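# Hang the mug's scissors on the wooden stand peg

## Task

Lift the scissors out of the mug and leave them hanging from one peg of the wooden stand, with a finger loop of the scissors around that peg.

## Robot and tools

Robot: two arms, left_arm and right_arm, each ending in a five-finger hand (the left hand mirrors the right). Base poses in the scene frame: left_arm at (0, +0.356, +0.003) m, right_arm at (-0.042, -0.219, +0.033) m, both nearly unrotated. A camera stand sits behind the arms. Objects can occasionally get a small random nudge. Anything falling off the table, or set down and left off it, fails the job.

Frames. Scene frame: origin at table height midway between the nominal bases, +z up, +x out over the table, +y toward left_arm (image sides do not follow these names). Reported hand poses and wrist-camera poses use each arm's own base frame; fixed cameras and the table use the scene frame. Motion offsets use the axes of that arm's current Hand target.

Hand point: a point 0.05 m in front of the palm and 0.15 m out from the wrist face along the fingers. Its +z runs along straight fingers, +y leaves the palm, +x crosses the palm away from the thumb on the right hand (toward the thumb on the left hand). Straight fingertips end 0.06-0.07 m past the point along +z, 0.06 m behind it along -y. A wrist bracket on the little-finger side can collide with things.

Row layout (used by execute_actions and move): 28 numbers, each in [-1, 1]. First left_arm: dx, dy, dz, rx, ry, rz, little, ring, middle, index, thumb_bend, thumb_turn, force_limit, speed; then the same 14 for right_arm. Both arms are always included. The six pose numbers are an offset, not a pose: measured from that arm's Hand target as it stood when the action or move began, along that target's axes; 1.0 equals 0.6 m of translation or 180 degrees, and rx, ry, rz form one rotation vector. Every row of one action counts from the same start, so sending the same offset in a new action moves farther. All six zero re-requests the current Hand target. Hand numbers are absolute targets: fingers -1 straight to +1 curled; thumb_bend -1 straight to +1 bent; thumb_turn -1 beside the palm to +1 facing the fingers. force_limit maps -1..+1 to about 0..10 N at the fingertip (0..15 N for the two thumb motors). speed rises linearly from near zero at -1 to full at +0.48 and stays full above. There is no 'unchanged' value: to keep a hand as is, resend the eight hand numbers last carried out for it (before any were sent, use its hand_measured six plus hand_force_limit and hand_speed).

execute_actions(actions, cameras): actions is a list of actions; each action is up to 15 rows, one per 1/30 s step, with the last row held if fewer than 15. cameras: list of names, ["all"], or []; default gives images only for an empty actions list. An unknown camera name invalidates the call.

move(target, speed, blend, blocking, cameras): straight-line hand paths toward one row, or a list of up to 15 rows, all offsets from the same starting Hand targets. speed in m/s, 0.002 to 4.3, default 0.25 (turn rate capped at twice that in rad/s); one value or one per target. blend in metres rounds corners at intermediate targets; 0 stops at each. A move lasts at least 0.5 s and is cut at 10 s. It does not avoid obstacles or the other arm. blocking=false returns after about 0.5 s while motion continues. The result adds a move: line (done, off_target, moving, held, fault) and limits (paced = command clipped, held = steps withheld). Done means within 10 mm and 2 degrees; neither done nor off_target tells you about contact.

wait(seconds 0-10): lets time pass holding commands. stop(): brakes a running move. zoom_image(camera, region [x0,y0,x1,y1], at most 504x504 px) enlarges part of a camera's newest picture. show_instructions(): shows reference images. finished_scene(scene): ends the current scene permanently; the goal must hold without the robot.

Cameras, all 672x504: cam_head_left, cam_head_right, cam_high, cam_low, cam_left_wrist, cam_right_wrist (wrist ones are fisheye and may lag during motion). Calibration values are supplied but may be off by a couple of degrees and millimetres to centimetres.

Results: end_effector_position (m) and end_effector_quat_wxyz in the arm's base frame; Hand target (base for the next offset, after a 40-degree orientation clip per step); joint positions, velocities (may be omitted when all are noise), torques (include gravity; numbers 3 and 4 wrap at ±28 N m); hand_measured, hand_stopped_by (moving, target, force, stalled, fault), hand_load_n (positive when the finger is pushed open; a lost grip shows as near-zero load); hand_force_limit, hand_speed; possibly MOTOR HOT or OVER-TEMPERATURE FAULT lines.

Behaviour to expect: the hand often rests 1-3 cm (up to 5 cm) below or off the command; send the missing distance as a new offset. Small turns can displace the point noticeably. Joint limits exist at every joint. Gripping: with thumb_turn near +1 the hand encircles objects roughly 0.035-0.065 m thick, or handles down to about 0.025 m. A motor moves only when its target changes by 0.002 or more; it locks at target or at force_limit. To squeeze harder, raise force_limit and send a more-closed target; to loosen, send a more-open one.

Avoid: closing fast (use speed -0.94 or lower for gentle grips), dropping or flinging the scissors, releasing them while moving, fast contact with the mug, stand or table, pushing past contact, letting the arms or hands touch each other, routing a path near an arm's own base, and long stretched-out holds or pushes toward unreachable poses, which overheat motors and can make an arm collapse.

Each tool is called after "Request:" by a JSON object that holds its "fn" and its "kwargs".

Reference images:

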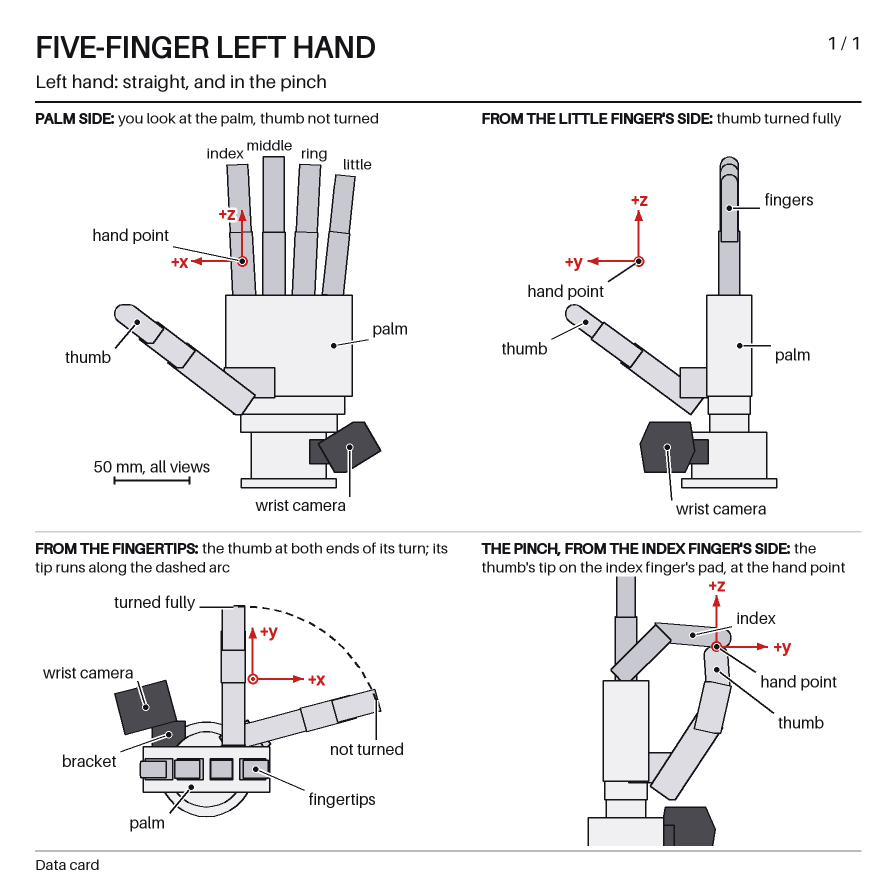

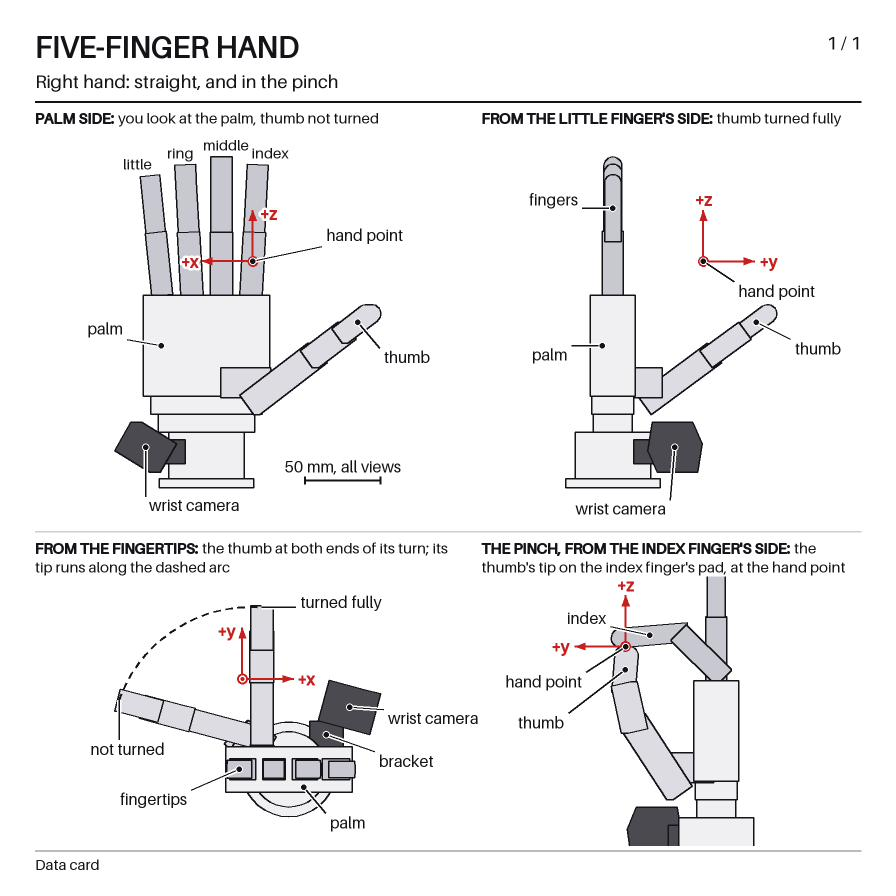

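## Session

Request:
{"fn": "execute_actions", "kwargs": {"actions": []}}

Scene clock: 0.00 s.
left_arm: end_effector_position=(+0.2172, -0.4634, +0.2812) hand_measured=(-1.000, -1.000, -1.000, -1.000, -1.000, -1.000) hand_load_n=(+0.0, +0.0, +0.0, +0.0, +0.0, -0.5) hand_stopped_by=(target, target, target, target, target, target) hand_force_limit=0.00 hand_speed=-0.80 end_effector_quat_wxyz=(-0.042, -0.302, +0.676, -0.671) | right_arm: end_effector_position=(+0.5585, -0.1371, +0.3419) hand_measured=(-1.000, -1.000, -1.000, -1.000, -1.000, -1.000) hand_load_n=(+0.0, +0.0, +0.0, +0.0, +0.0, +0.0) hand_stopped_by=(target, target, target, target, target, target) hand_force_limit=0.00 hand_speed=-0.80 end_effector_quat_wxyz=(+0.525, -0.419, +0.510, -0.537)
Joint positions: left_arm=[-0.92 1.1 0.69 0.31 0.291 -0.453] | right_arm=[-0.4 1.232 0.839 0.527 -0.287 0.124]
Joint velocities: within noise
Joint torques (N m): no reading
Heat: left arm: hottest elbow 36 °C; right arm: hottest elbow 30 °C.
Hand target: left_arm +0.2202, -0.4673, +0.2906; -0.040, -0.298, +0.672, -0.677 | right_arm +0.5623, -0.1387, +0.3575; +0.529, -0.415, +0.501, -0.546
camera_calibration:
cam_left_wrist: T_world_to_cam=[[0.226808, -0.0575886, 0.972235, -0.343998], [-0.960527, 0.15187, 0.233072, 0.211526], [-0.161075, -0.986721, -0.0208702, -0.300478], [0, 0, 0, 1]] pos_world=[0.232799, -0.348423, 0.278876]
cam_right_wrist: T_world_to_cam=[[0.0791278, -0.191055, -0.978385, 0.263279], [-0.341716, 0.916798, -0.206666, 0.390382], [0.936466, 0.350683, 0.0072575, -0.365908], [0, 0, 0, 1]] pos_world=[0.455227, -0.179283, 0.340922]

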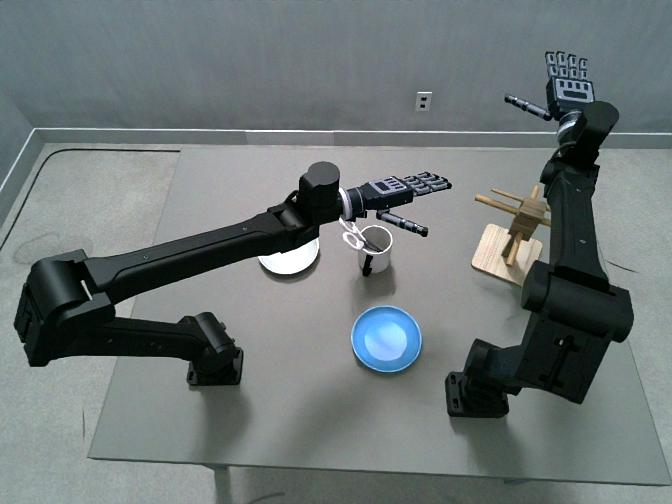

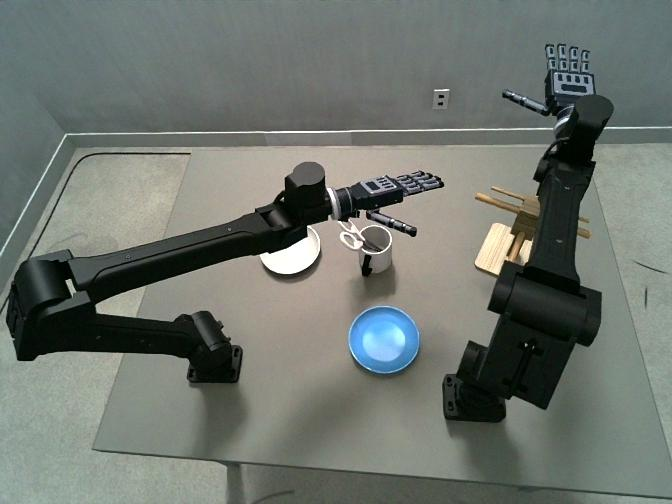

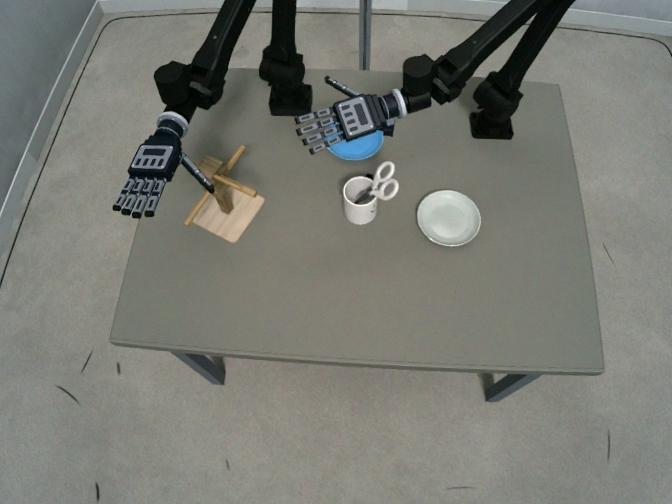

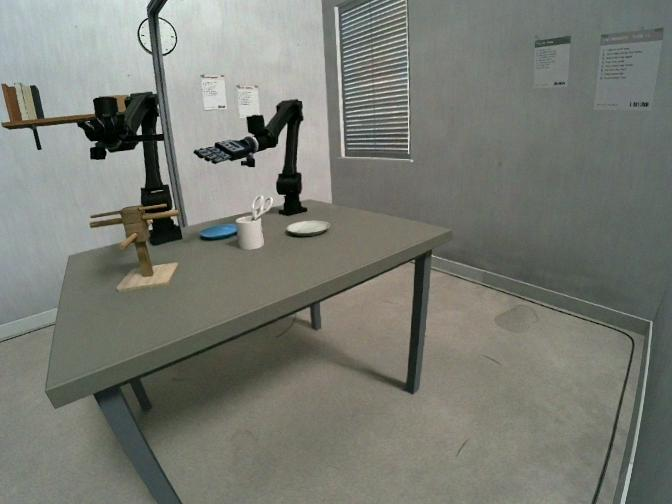

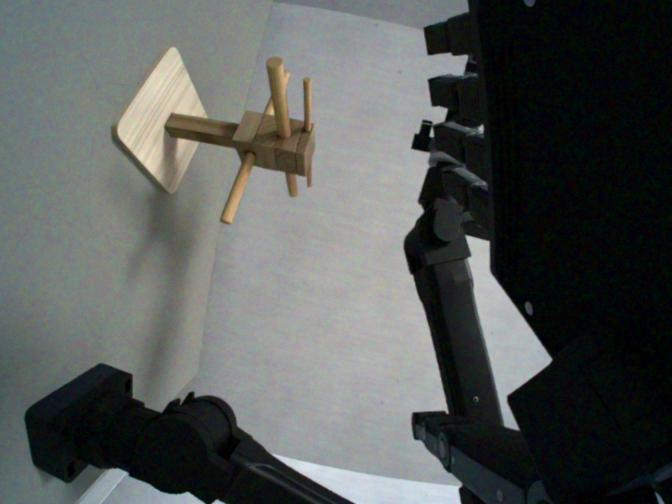

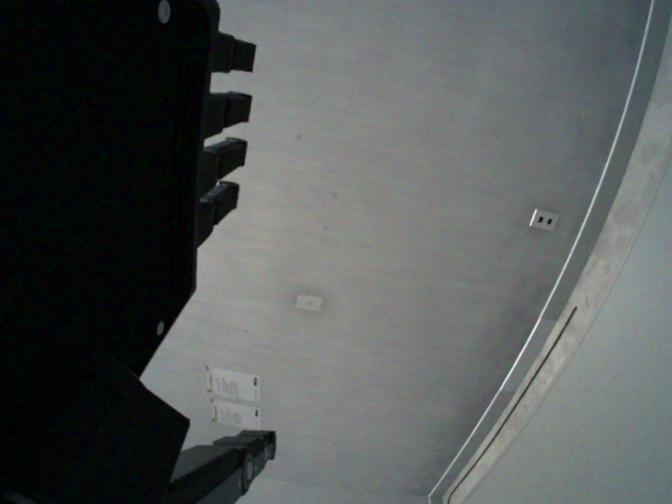

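Request:
{"fn": "zoom_image", "kwargs": {"camera": "cam_high", "region": [320, 140, 440, 240]}}

Request:
{"fn": "zoom_image", "kwargs": {"camera": "cam_head_left", "region": [310, 190, 430, 290]}}

Request:
{"fn": "zoom_image", "kwargs": {"camera": "cam_low", "region": [200, 180, 300, 260]}}

Request:
{"fn": "zoom_image", "kwargs": {"camera": "cam_high", "region": [150, 130, 290, 250]}}

Request:
{"fn": "zoom_image", "kwargs": {"camera": "cam_head_left", "region": [460, 170, 600, 290]}}

Request:
{"fn": "zoom_image", "kwargs": {"camera": "cam_low", "region": [80, 190, 200, 300]}}

Scaled by 4.200 from the camera's 672x504 image, which has a finer 960x720 frame.

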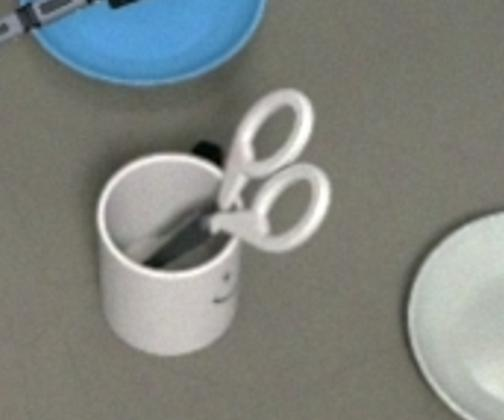

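Scaled by 4.200 from the camera's 672x504 image, which has a finer 960x720 frame.

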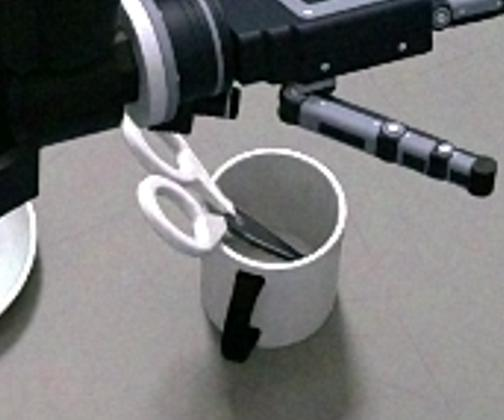

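Scaled by 5.040 from the camera's 672x504 image, which has a finer 960x720 frame.

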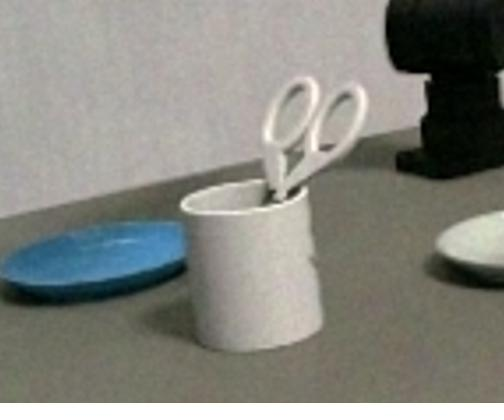

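Scaled by 3.600 from the camera's 672x504 image, which has a finer 960x720 frame.

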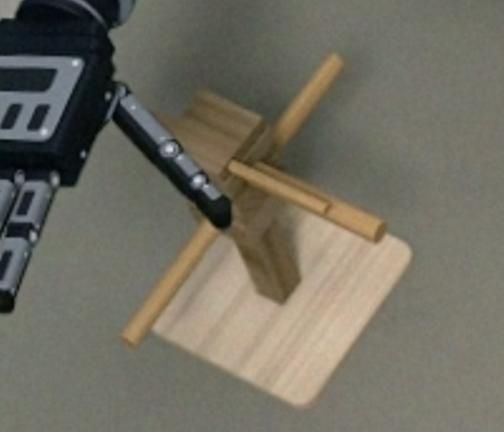

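Scaled by 3.600 from the camera's 672x504 image, which has a finer 960x720 frame.

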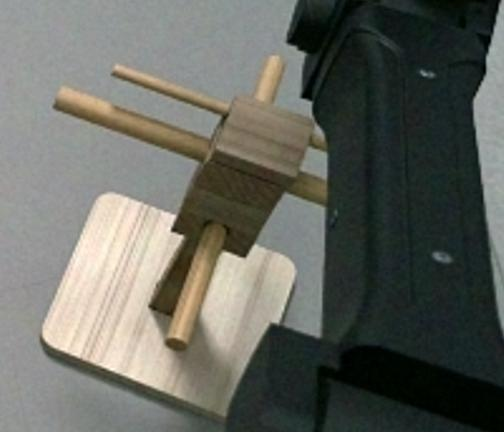

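Scaled by 4.200 from the camera's 672x504 image, which has a finer 960x720 frame.

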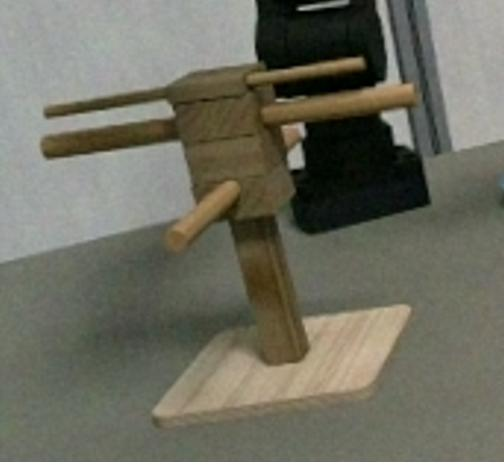

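Request:
{"fn": "move", "kwargs": {"target": [0.0527,0.0255,-0.1775,0.0384,0.004,0.6517,-1,-1,-0.1,-0.1,-0.4,1,-0.1,-0.4,0.647,-0.231,-0.51,0.03,0.383,-0.06,-1,-1,-1,-1,-1,-1,0,-0.8], "speed": 0.3, "cameras": ["cam_head_left","cam_high","cam_low","cam_left_wrist"]}}

Scene clock: 87.20 s.
left_arm: end_effector_position=(+0.1548, -0.3808, +0.3025) hand_measured=(-1.000, -1.000, -0.100, -0.100, -0.400, +1.000) hand_load_n=(+0.0, +0.0, +0.0, +0.0, +0.0, +0.0) hand_stopped_by=(target, target, target, target, target, target) hand_force_limit=-0.10 hand_speed=-0.40 end_effector_quat_wxyz=(+0.568, +0.413, +0.573, -0.421) | right_arm: end_effector_position=(+0.2021, -0.4868, +0.3828) hand_measured=(-1.000, -1.000, -1.000, -1.000, -1.000, -1.000) hand_load_n=(+0.0, +0.0, +0.0, +0.0, +0.0, +0.0) hand_stopped_by=(target, target, target, target, target, target) hand_force_limit=0.00 hand_speed=-0.80 end_effector_quat_wxyz=(-0.122, +0.057, -0.665, +0.734)
Joint positions: left_arm=[-1.389 0.686 0.451 0.236 -0.126 1.558] | right_arm=[-1.196 1.007 0.807 0.309 0.124 0.066]
Joint torques (N m): left_arm=[-2.02 -1.61 9.77 2.41 -0.25 0.11] | right_arm=[-0.79 -3.43 14.69 2.03 -0.04 -0.1]
Heat: left arm: hottest elbow 47 °C; right arm: hottest elbow 39 °C.
Hand target: left_arm +0.1500, -0.3803, +0.3000; +0.568, +0.420, +0.569, -0.421 | right_arm +0.2017, -0.4995, +0.4168; -0.120, +0.052, -0.648, +0.750
Off the commanded pose: left_arm 0.005 m, 1 deg | right_arm 0.036 m, 3 deg.
move: off_target (right_arm)
camera_calibration:
cam_left_wrist: T_world_to_cam=[[-0.904215, -0.329276, -0.27198, 0.102214], [0.0553989, 0.541027, -0.839179, 0.449446], [0.42347, -0.773865, -0.470963, -0.101771], [0, 0, 0, 1]] pos_world=[0.110621, -0.288262, 0.357035]
Images, in order (width x height): cam_head_left 672x504, cam_high 672x504, cam_low 672x504, cam_left_wrist 672x504.

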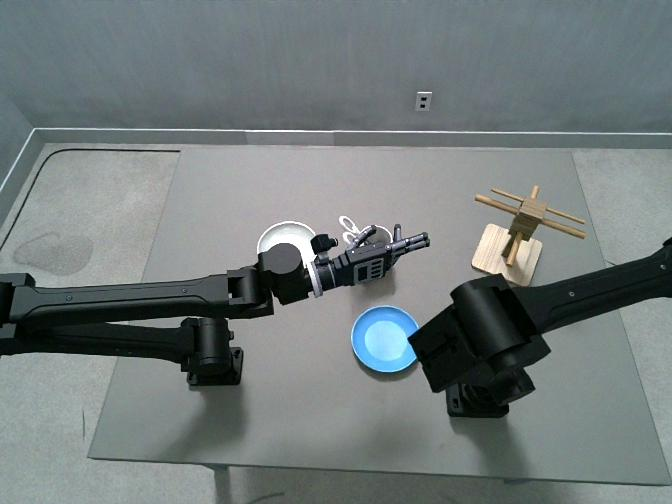

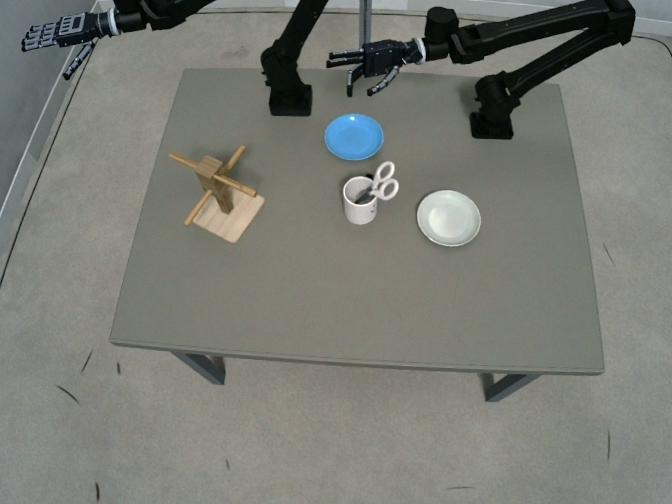

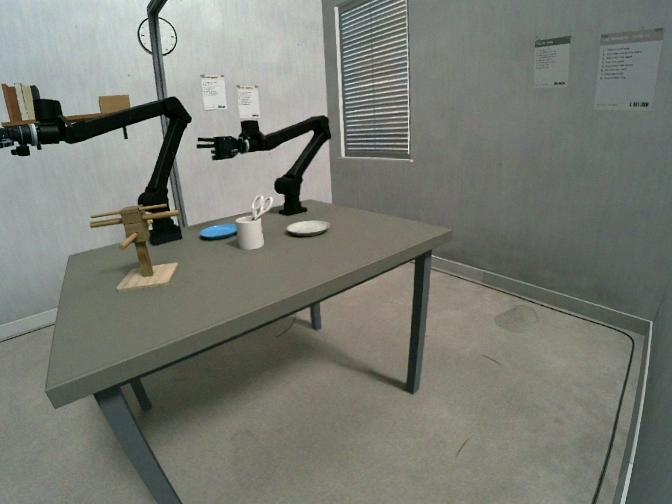

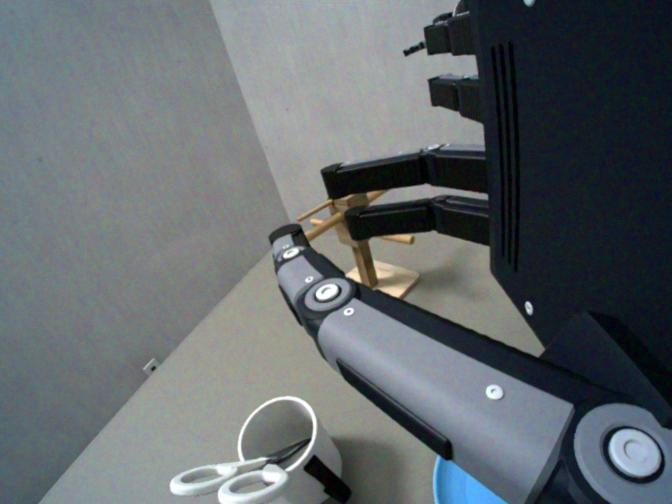

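Request:
{"fn": "move", "kwargs": {"target": [0.2833,0.0597,-0.0188,0,0,0,-1,-1,-0.1,-0.1,-0.4,1,-0.1,-0.4,0,0,0,0,0,0,-1,-1,-1,-1,-1,-1,0,-0.8], "speed": 0.15, "cameras": ["cam_head_left","cam_high","cam_left_wrist"]}}

Request:
{"fn": "zoom_image", "kwargs": {"camera": "cam_left_wrist", "region": [120, 200, 460, 455]}}

Request:
{"fn": "zoom_image", "kwargs": {"camera": "cam_high", "region": [320, 100, 440, 240]}}

Scene clock: 94.30 s.
left_arm: end_effector_position=(+0.1766, -0.3628, +0.1272) hand_measured=(-1.000, -1.000, -0.100, -0.100, -0.400, +1.000) hand_load_n=(+0.0, +0.0, +0.0, +0.0, +0.0, +0.0) hand_stopped_by=(target, target, target, target, target, target) hand_force_limit=-0.10 hand_speed=-0.40 end_effector_quat_wxyz=(+0.560, +0.423, +0.573, -0.424) | right_arm: end_effector_position=(+0.2021, -0.4868, +0.3828) hand_measured=(-1.000, -1.000, -1.000, -1.000, -1.000, -1.000) hand_load_n=(+0.0, +0.0, +0.0, +0.0, +0.0, +0.0) hand_stopped_by=(target, target, target, target, target, target) hand_force_limit=0.00 hand_speed=-0.80 end_effector_quat_wxyz=(-0.122, +0.057, -0.665, +0.734)
Joint positions: left_arm=[-1.248 1.278 0.118 1.146 0.035 1.559] | right_arm=[-1.196 1.007 0.807 0.309 0.124 0.066]
Joint torques (N m): left_arm=[0.32 -3.9 5.18 3.28 -0.06 0.14] | right_arm=[-0.79 -3.43 14.69 2.04 -0.04 -0.1]
Heat: left arm: hottest elbow 46 °C; right arm: hottest elbow 39 °C.
Hand target: left_arm +0.1808, -0.3589, +0.1300; +0.568, +0.420, +0.569, -0.421 | right_arm +0.2017, -0.4995, +0.4168; -0.120, +0.052, -0.648, +0.750
Off the commanded pose: left_arm 0.006 m, 1 deg | right_arm 0.036 m, 3 deg.
move: off_target (right_arm)
camera_calibration:
cam_left_wrist: T_world_to_cam=[[-0.911955, -0.30639, -0.272881, 0.0900159], [0.0636222, 0.551445, -0.831782, 0.292736], [0.405328, -0.775909, -0.483399, -0.175618], [0, 0, 0, 1]] pos_world=[0.134649, -0.270111, 0.183163]
Images, in order (width x height): cam_head_left 672x504, cam_high 672x504, cam_left_wrist 672x504.

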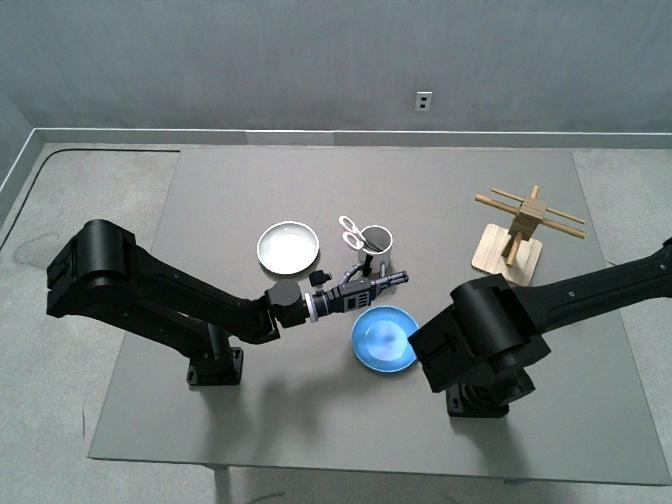

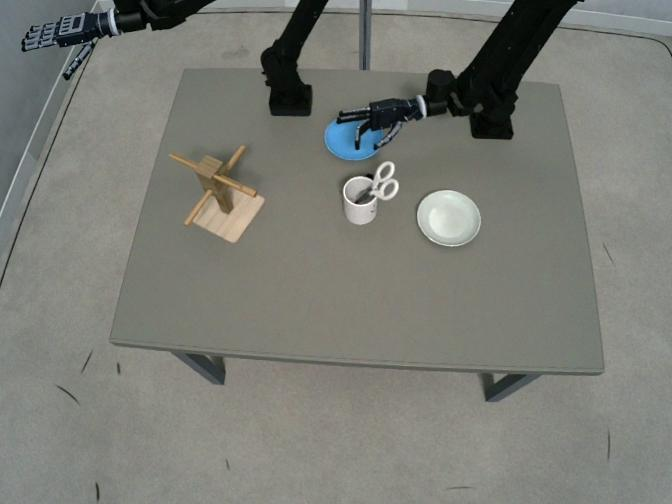

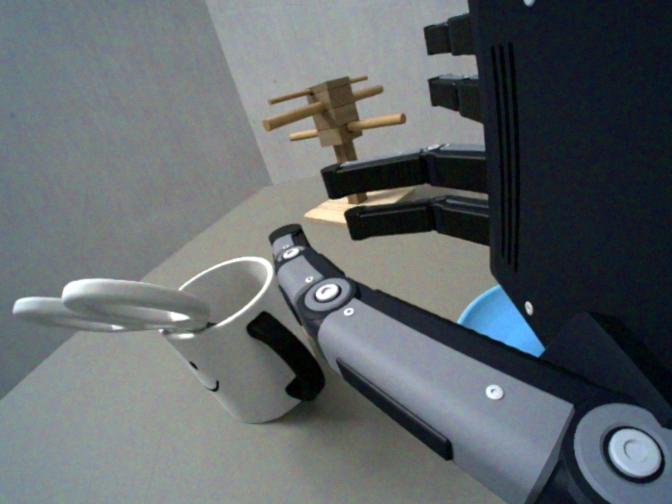

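Scaled by 1.482 from the camera's 672x504 image, which has a finer 960x720 frame.

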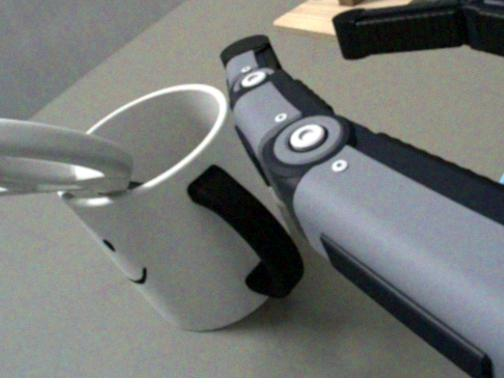

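Scaled by 3.600 from the camera's 672x504 image, which has a finer 960x720 frame.

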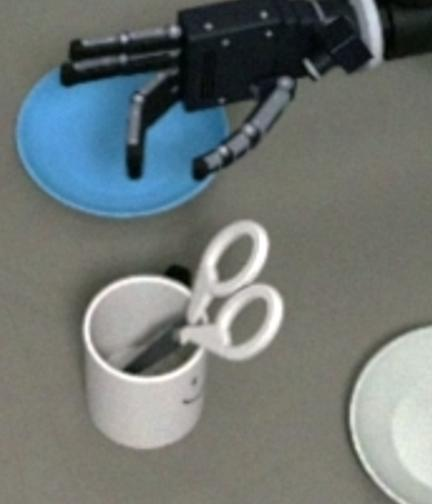

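Request:
{"fn": "move", "kwargs": {"target": [0.0217,0.0247,-0.0167,0,-0.0667,0,-1,-1,-0.2,-0.2,-0.6,1,-0.1,-0.4,0,0,0,0,0,0,-1,-1,-1,-1,-1,-1,0,-0.8], "speed": 0.12, "cameras": ["cam_head_left","cam_high","cam_left_wrist"]}}

Request:
{"fn": "zoom_image", "kwargs": {"camera": "cam_left_wrist", "region": [0, 160, 340, 415]}}

Request:
{"fn": "zoom_image", "kwargs": {"camera": "cam_high", "region": [320, 100, 440, 240]}}

Scene clock: 112.30 s.
left_arm: end_effector_position=(+0.1887, -0.3497, +0.1165) hand_measured=(-1.000, -1.000, -0.200, -0.200, -0.600, +1.000) hand_load_n=(+0.0, +0.0, +0.0, +0.0, +0.0, +0.0) hand_stopped_by=(target, target, target, target, target, target) hand_force_limit=-0.10 hand_speed=-0.40 end_effector_quat_wxyz=(+0.583, +0.405, +0.551, -0.438) | right_arm: end_effector_position=(+0.2021, -0.4868, +0.3828) hand_measured=(-1.000, -1.000, -1.000, -1.000, -1.000, -1.000) hand_load_n=(+0.0, +0.0, +0.0, +0.0, +0.0, +0.0) hand_stopped_by=(target, target, target, target, target, target) hand_force_limit=0.00 hand_speed=-0.80 end_effector_quat_wxyz=(-0.122, +0.057, -0.665, +0.734)
Joint positions: left_arm=[-1.173 1.548 0.08 1.533 0.105 1.553] | right_arm=[-1.196 1.007 0.807 0.309 0.124 0.066]
Joint torques (N m): left_arm=[0.38 -5.13 2.61 3.21 -0.06 -0.07] | right_arm=[-0.73 -3.43 14.69 2.03 -0.04 -0.1]
Heat: left arm: hottest elbow 43 °C; right arm: hottest elbow 41 °C.
Hand target: left_arm +0.1919, -0.3451, +0.1170; +0.625, +0.374, +0.506, -0.462 | right_arm +0.2017, -0.4995, +0.4168; -0.120, +0.052, -0.648, +0.750
Off the commanded pose: left_arm 0.006 m, 8 deg | right_arm 0.036 m, 3 deg.
joint sent to its limit (left arm) — joint 4 (wrist pitch), upper limit. The joint targets are off in orientation, not in position.
move: off_target (left_arm, right_arm)
camera_calibration:
cam_left_wrist: T_world_to_cam=[[-0.90375, -0.331492, -0.270829, 0.0915082], [0.0813295, 0.488193, -0.868938, 0.254801], [0.420263, -0.807329, -0.414245, -0.197427], [0, 0, 0, 1]] pos_world=[0.144949, -0.253447, 0.164406]
Images, in order (width x height): cam_head_left 672x504, cam_high 672x504, cam_left_wrist 672x504.

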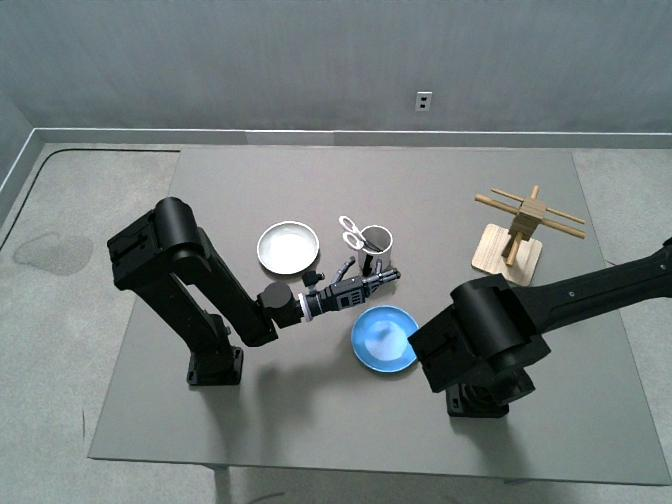

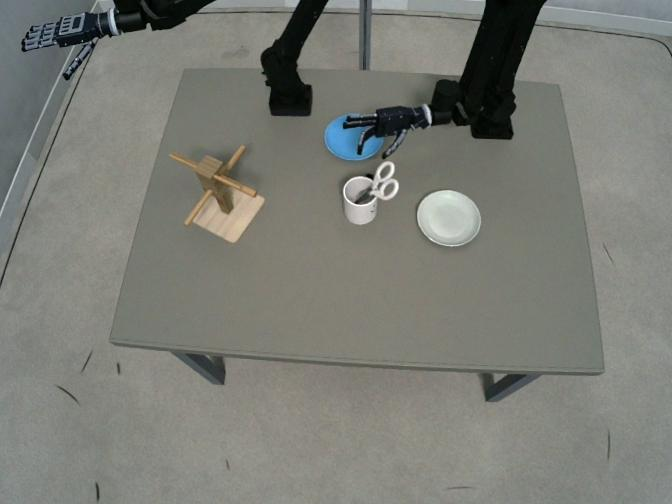

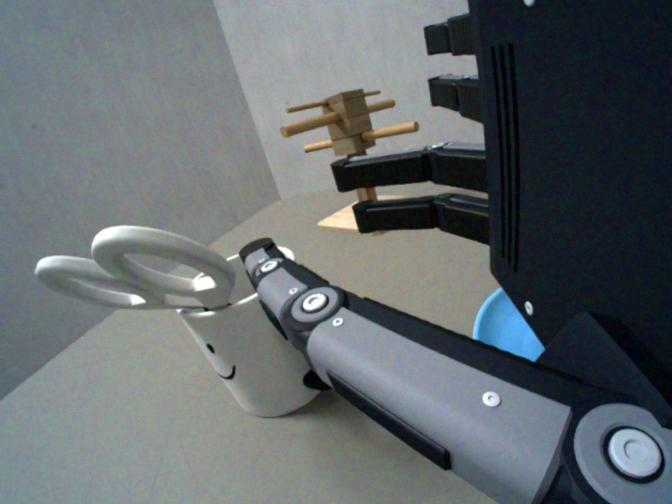

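Scaled by 1.482 from the camera's 672x504 image, which has a finer 960x720 frame.

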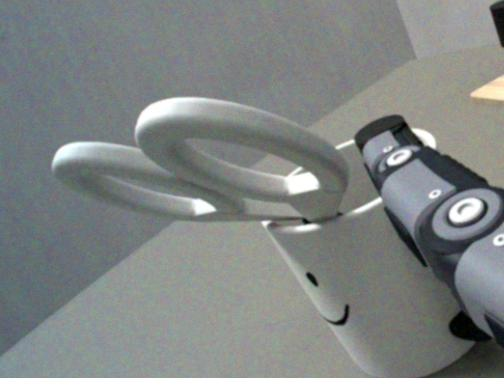

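Scaled by 3.600 from the camera's 672x504 image, which has a finer 960x720 frame.

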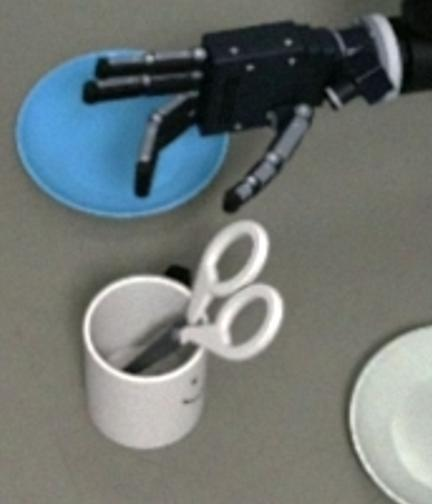

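Request:
{"fn": "move", "kwargs": {"target": [0.0062,0.0753,-0.0027,0,0,0,-1,-1,-0.3,-0.3,-0.6,1,-0.1,-0.4,0,0,0,0,0,0,-1,-1,-1,-1,-1,-1,0,-0.8], "speed": 0.08, "cameras": ["cam_head_left","cam_high","cam_low","cam_left_wrist"]}}

Request:
{"fn": "zoom_image", "kwargs": {"camera": "cam_low", "region": [180, 140, 320, 260]}}

Request:
{"fn": "zoom_image", "kwargs": {"camera": "cam_high", "region": [320, 100, 440, 240]}}

Request:
{"fn": "zoom_image", "kwargs": {"camera": "cam_head_left", "region": [300, 190, 420, 310]}}

Scene clock: 120.60 s.
left_arm: end_effector_position=(+0.2273, -0.3277, +0.1085) hand_measured=(-1.000, -1.000, -0.300, -0.300, -0.600, +1.000) hand_load_n=(+0.0, +0.0, +0.0, +0.0, +0.0, +0.0) hand_stopped_by=(target, target, target, target, target, target) hand_force_limit=-0.10 hand_speed=-0.40 end_effector_quat_wxyz=(+0.576, +0.407, +0.559, -0.436) | right_arm: end_effector_position=(+0.2021, -0.4868, +0.3828) hand_measured=(-1.000, -1.000, -1.000, -1.000, -1.000, -1.000) hand_load_n=(+0.0, +0.0, +0.0, +0.0, +0.0, -0.5) hand_stopped_by=(target, target, target, target, target, target) hand_force_limit=0.00 hand_speed=-0.80 end_effector_quat_wxyz=(-0.122, +0.057, -0.665, +0.734)
Joint positions: left_arm=[-0.944 1.568 0.08 1.533 0.333 1.537] | right_arm=[-1.196 1.007 0.807 0.309 0.124 0.066]
Joint torques (N m): left_arm=[0.26 -4.37 4.45 3.21 -0.07 -0.08] | right_arm=[-0.73 -3.43 14.69 2.03 -0.04 -0.1]
Heat: left arm: hottest elbow 42 °C; right arm: hottest elbow 41 °C.
Hand target: left_arm +0.2350, -0.3310, +0.1129; +0.625, +0.374, +0.506, -0.462 | right_arm +0.2017, -0.4995, +0.4168; -0.120, +0.052, -0.648, +0.750
Off the commanded pose: left_arm 0.009 m, 10 deg | right_arm 0.036 m, 3 deg.
joint sent to its limit (left arm) — joint 4 (wrist pitch), upper limit. The joint targets are off in orientation, not in position.
move: off_target (left_arm, right_arm)
camera_calibration:
cam_left_wrist: T_world_to_cam=[[-0.907343, -0.32713, -0.264035, 0.133091], [0.0688066, 0.504038, -0.860936, 0.24098], [0.414722, -0.799332, -0.434827, -0.193057], [0, 0, 0, 1]] pos_world=[0.184243, -0.232241, 0.158663]
Images, in order (width x height): cam_head_left 672x504, cam_high 672x504, cam_low 672x504, cam_left_wrist 672x504.

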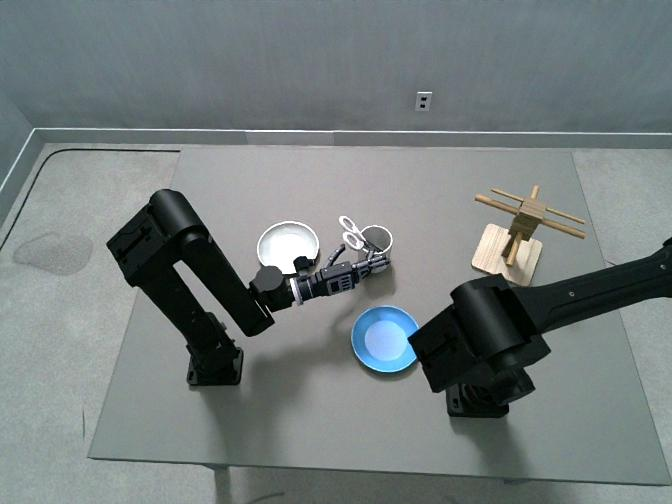

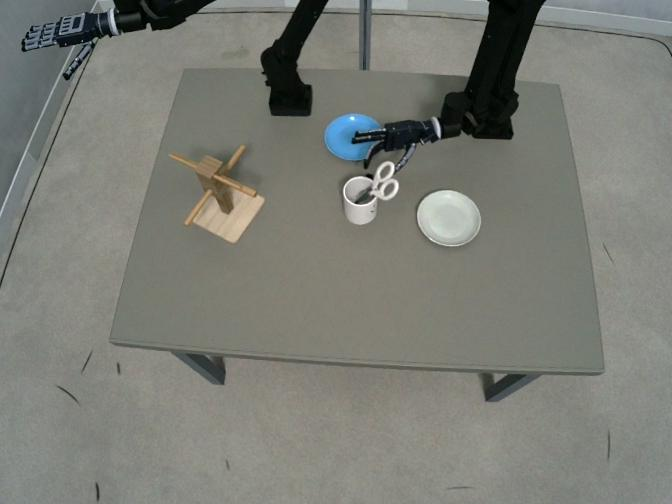

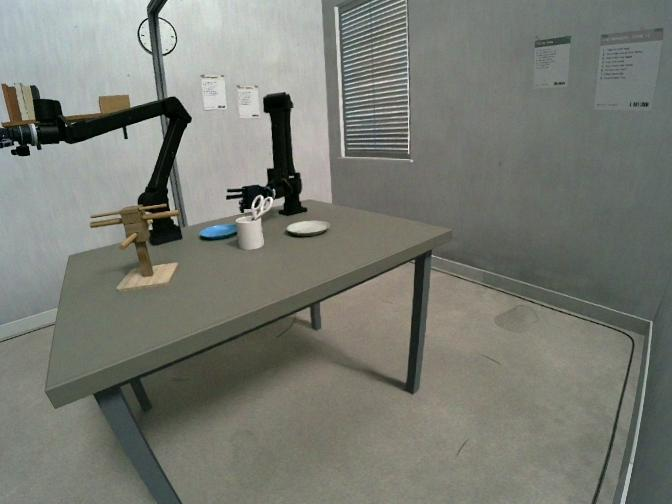

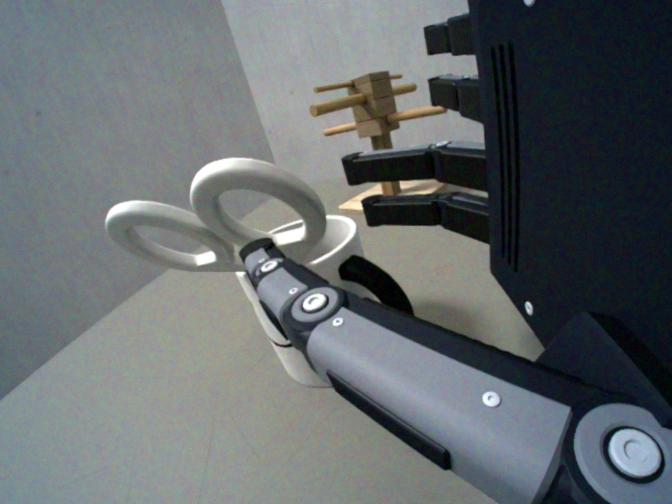

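Scaled by 3.600 from the camera's 672x504 image, which has a finer 960x720 frame.

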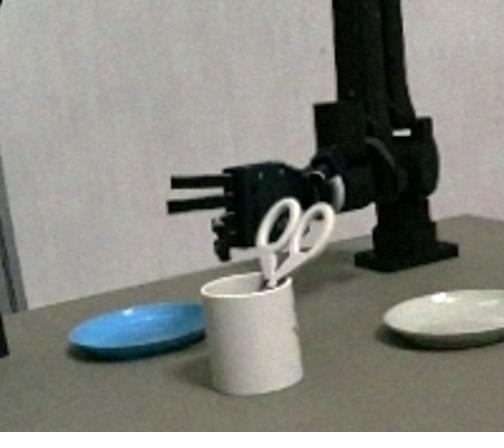

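Scaled by 3.600 from the camera's 672x504 image, which has a finer 960x720 frame.

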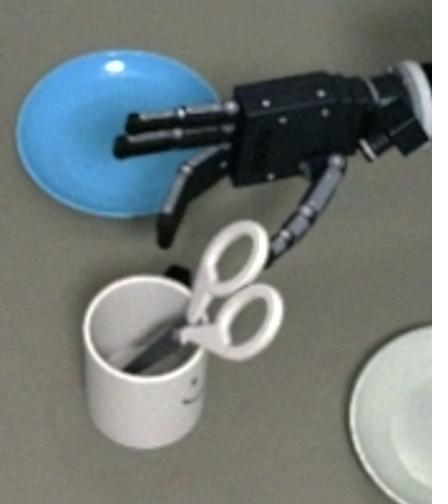

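Scaled by 4.200 from the camera's 672x504 image, which has a finer 960x720 frame.

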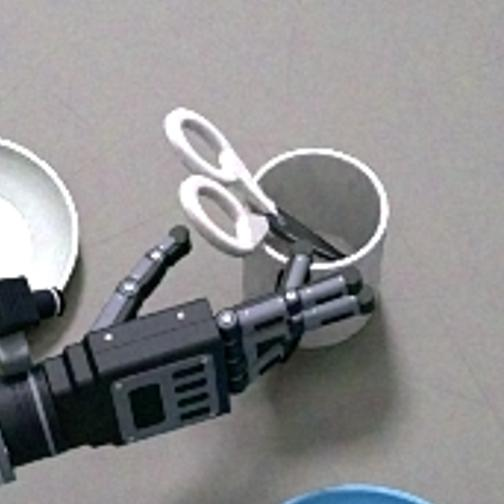

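Request:
{"fn": "move", "kwargs": {"target": [-0.0033,0.0757,0.0128,0,0,0,-1,-1,-0.3,-0.3,-0.6,1,-0.1,-0.4,0,0,0,0,0,0,-1,-1,-1,-1,-1,-1,0,-0.8], "speed": 0.05, "cameras": ["cam_head_left","cam_high","cam_low","cam_left_wrist"]}}

Request:
{"fn": "zoom_image", "kwargs": {"camera": "cam_low", "region": [180, 140, 320, 260]}}

Request:
{"fn": "zoom_image", "kwargs": {"camera": "cam_high", "region": [320, 100, 440, 240]}}

Request:
{"fn": "zoom_image", "kwargs": {"camera": "cam_head_left", "region": [300, 190, 420, 310]}}

Scene clock: 132.77 s.
left_arm: end_effector_position=(+0.2719, -0.3233, +0.1130) hand_measured=(-1.000, -1.000, -0.300, -0.300, -0.600, +1.000) hand_load_n=(+0.0, +0.0, +0.0, +0.0, +0.0, +0.0) hand_stopped_by=(target, target, target, target, target, target) hand_force_limit=-0.10 hand_speed=-0.40 end_effector_quat_wxyz=(+0.582, +0.403, +0.552, -0.440) | right_arm: end_effector_position=(+0.2021, -0.4868, +0.3828) hand_measured=(-1.000, -1.000, -1.000, -1.000, -1.000, -1.000) hand_load_n=(+0.0, +0.0, +0.0, +0.0, +0.0, +0.0) hand_stopped_by=(target, target, target, target, target, target) hand_force_limit=0.00 hand_speed=-0.80 end_effector_quat_wxyz=(-0.122, +0.057, -0.665, +0.734)
Joint positions: left_arm=[-0.766 1.607 0.148 1.533 0.511 1.517] | right_arm=[-1.196 1.007 0.807 0.309 0.124 0.066]
Joint torques (N m): left_arm=[0.38 -5.25 4.53 3.1 -0.09 -0.06] | right_arm=[-0.79 -3.43 14.69 2.03 -0.04 -0.1]
Heat: left arm: hottest elbow 40 °C; right arm: hottest elbow 42 °C.
Hand target: left_arm +0.2804, -0.3246, +0.1164; +0.625, +0.374, +0.506, -0.462 | right_arm +0.2017, -0.4995, +0.4168; -0.120, +0.052, -0.648, +0.750
Off the commanded pose: left_arm 0.009 m, 8 deg | right_arm 0.036 m, 3 deg.
joint sent to its limit (left arm) — joint 4 (wrist pitch), upper limit. The joint targets are off in orientation, not in position.
move: off_target (left_arm, right_arm)
camera_calibration:
cam_left_wrist: T_world_to_cam=[[-0.905564, -0.331711, -0.264428, 0.174294], [0.0759459, 0.4865, -0.870374, 0.23315], [0.417356, -0.808261, -0.415365, -0.211856], [0, 0, 0, 1]] pos_world=[0.228547, -0.226847, 0.161018]
Images, in order (width x height): cam_head_left 672x504, cam_high 672x504, cam_low 672x504, cam_left_wrist 672x504.

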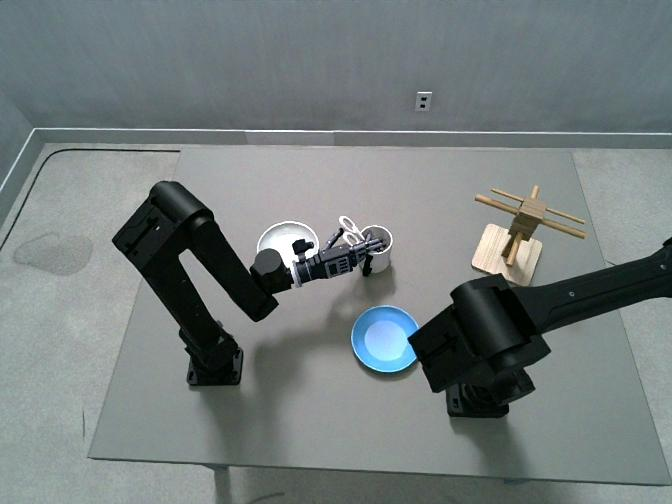

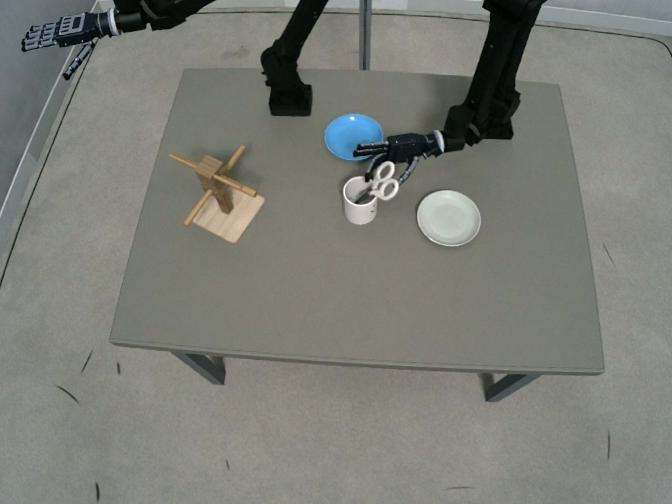

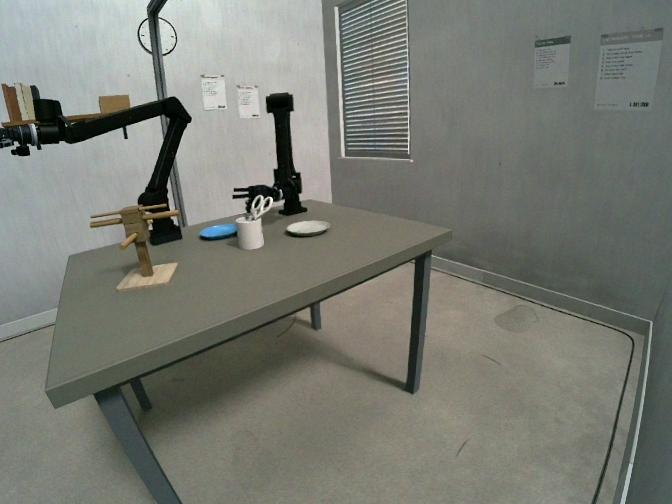

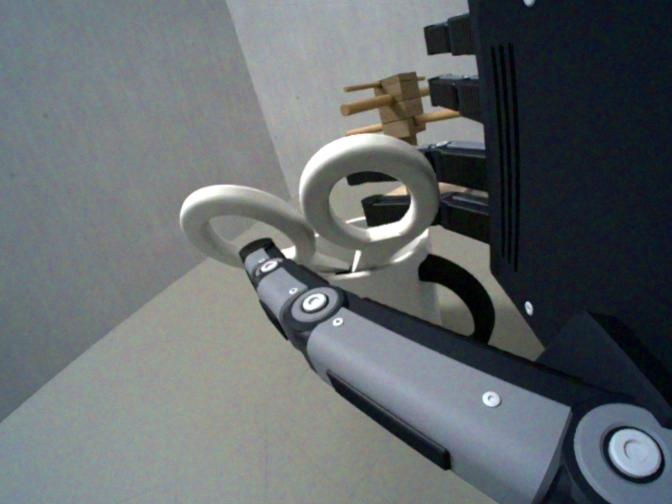

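Scaled by 3.600 from the camera's 672x504 image, which has a finer 960x720 frame.

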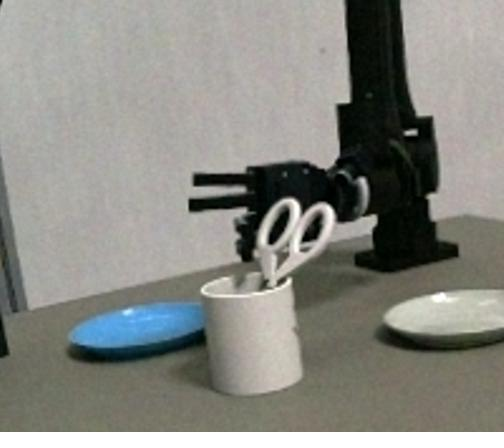

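Scaled by 3.600 from the camera's 672x504 image, which has a finer 960x720 frame.

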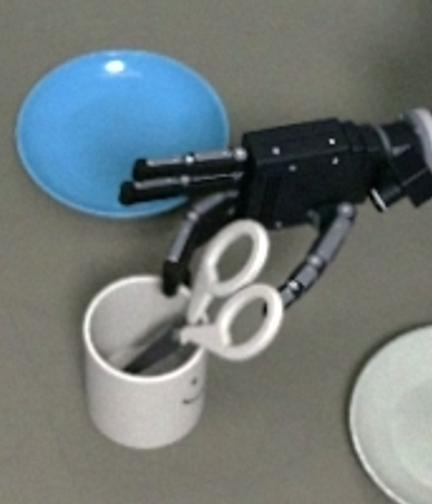

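Scaled by 4.200 from the camera's 672x504 image, which has a finer 960x720 frame.

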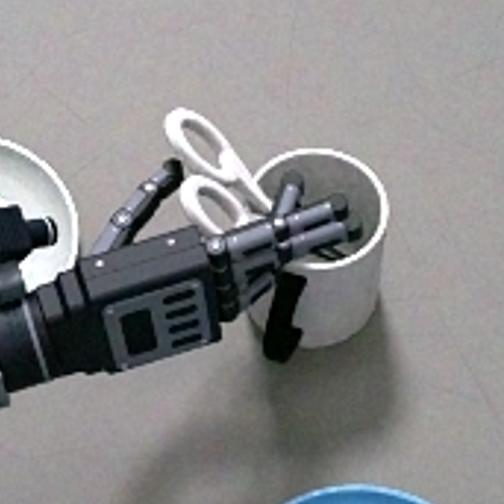

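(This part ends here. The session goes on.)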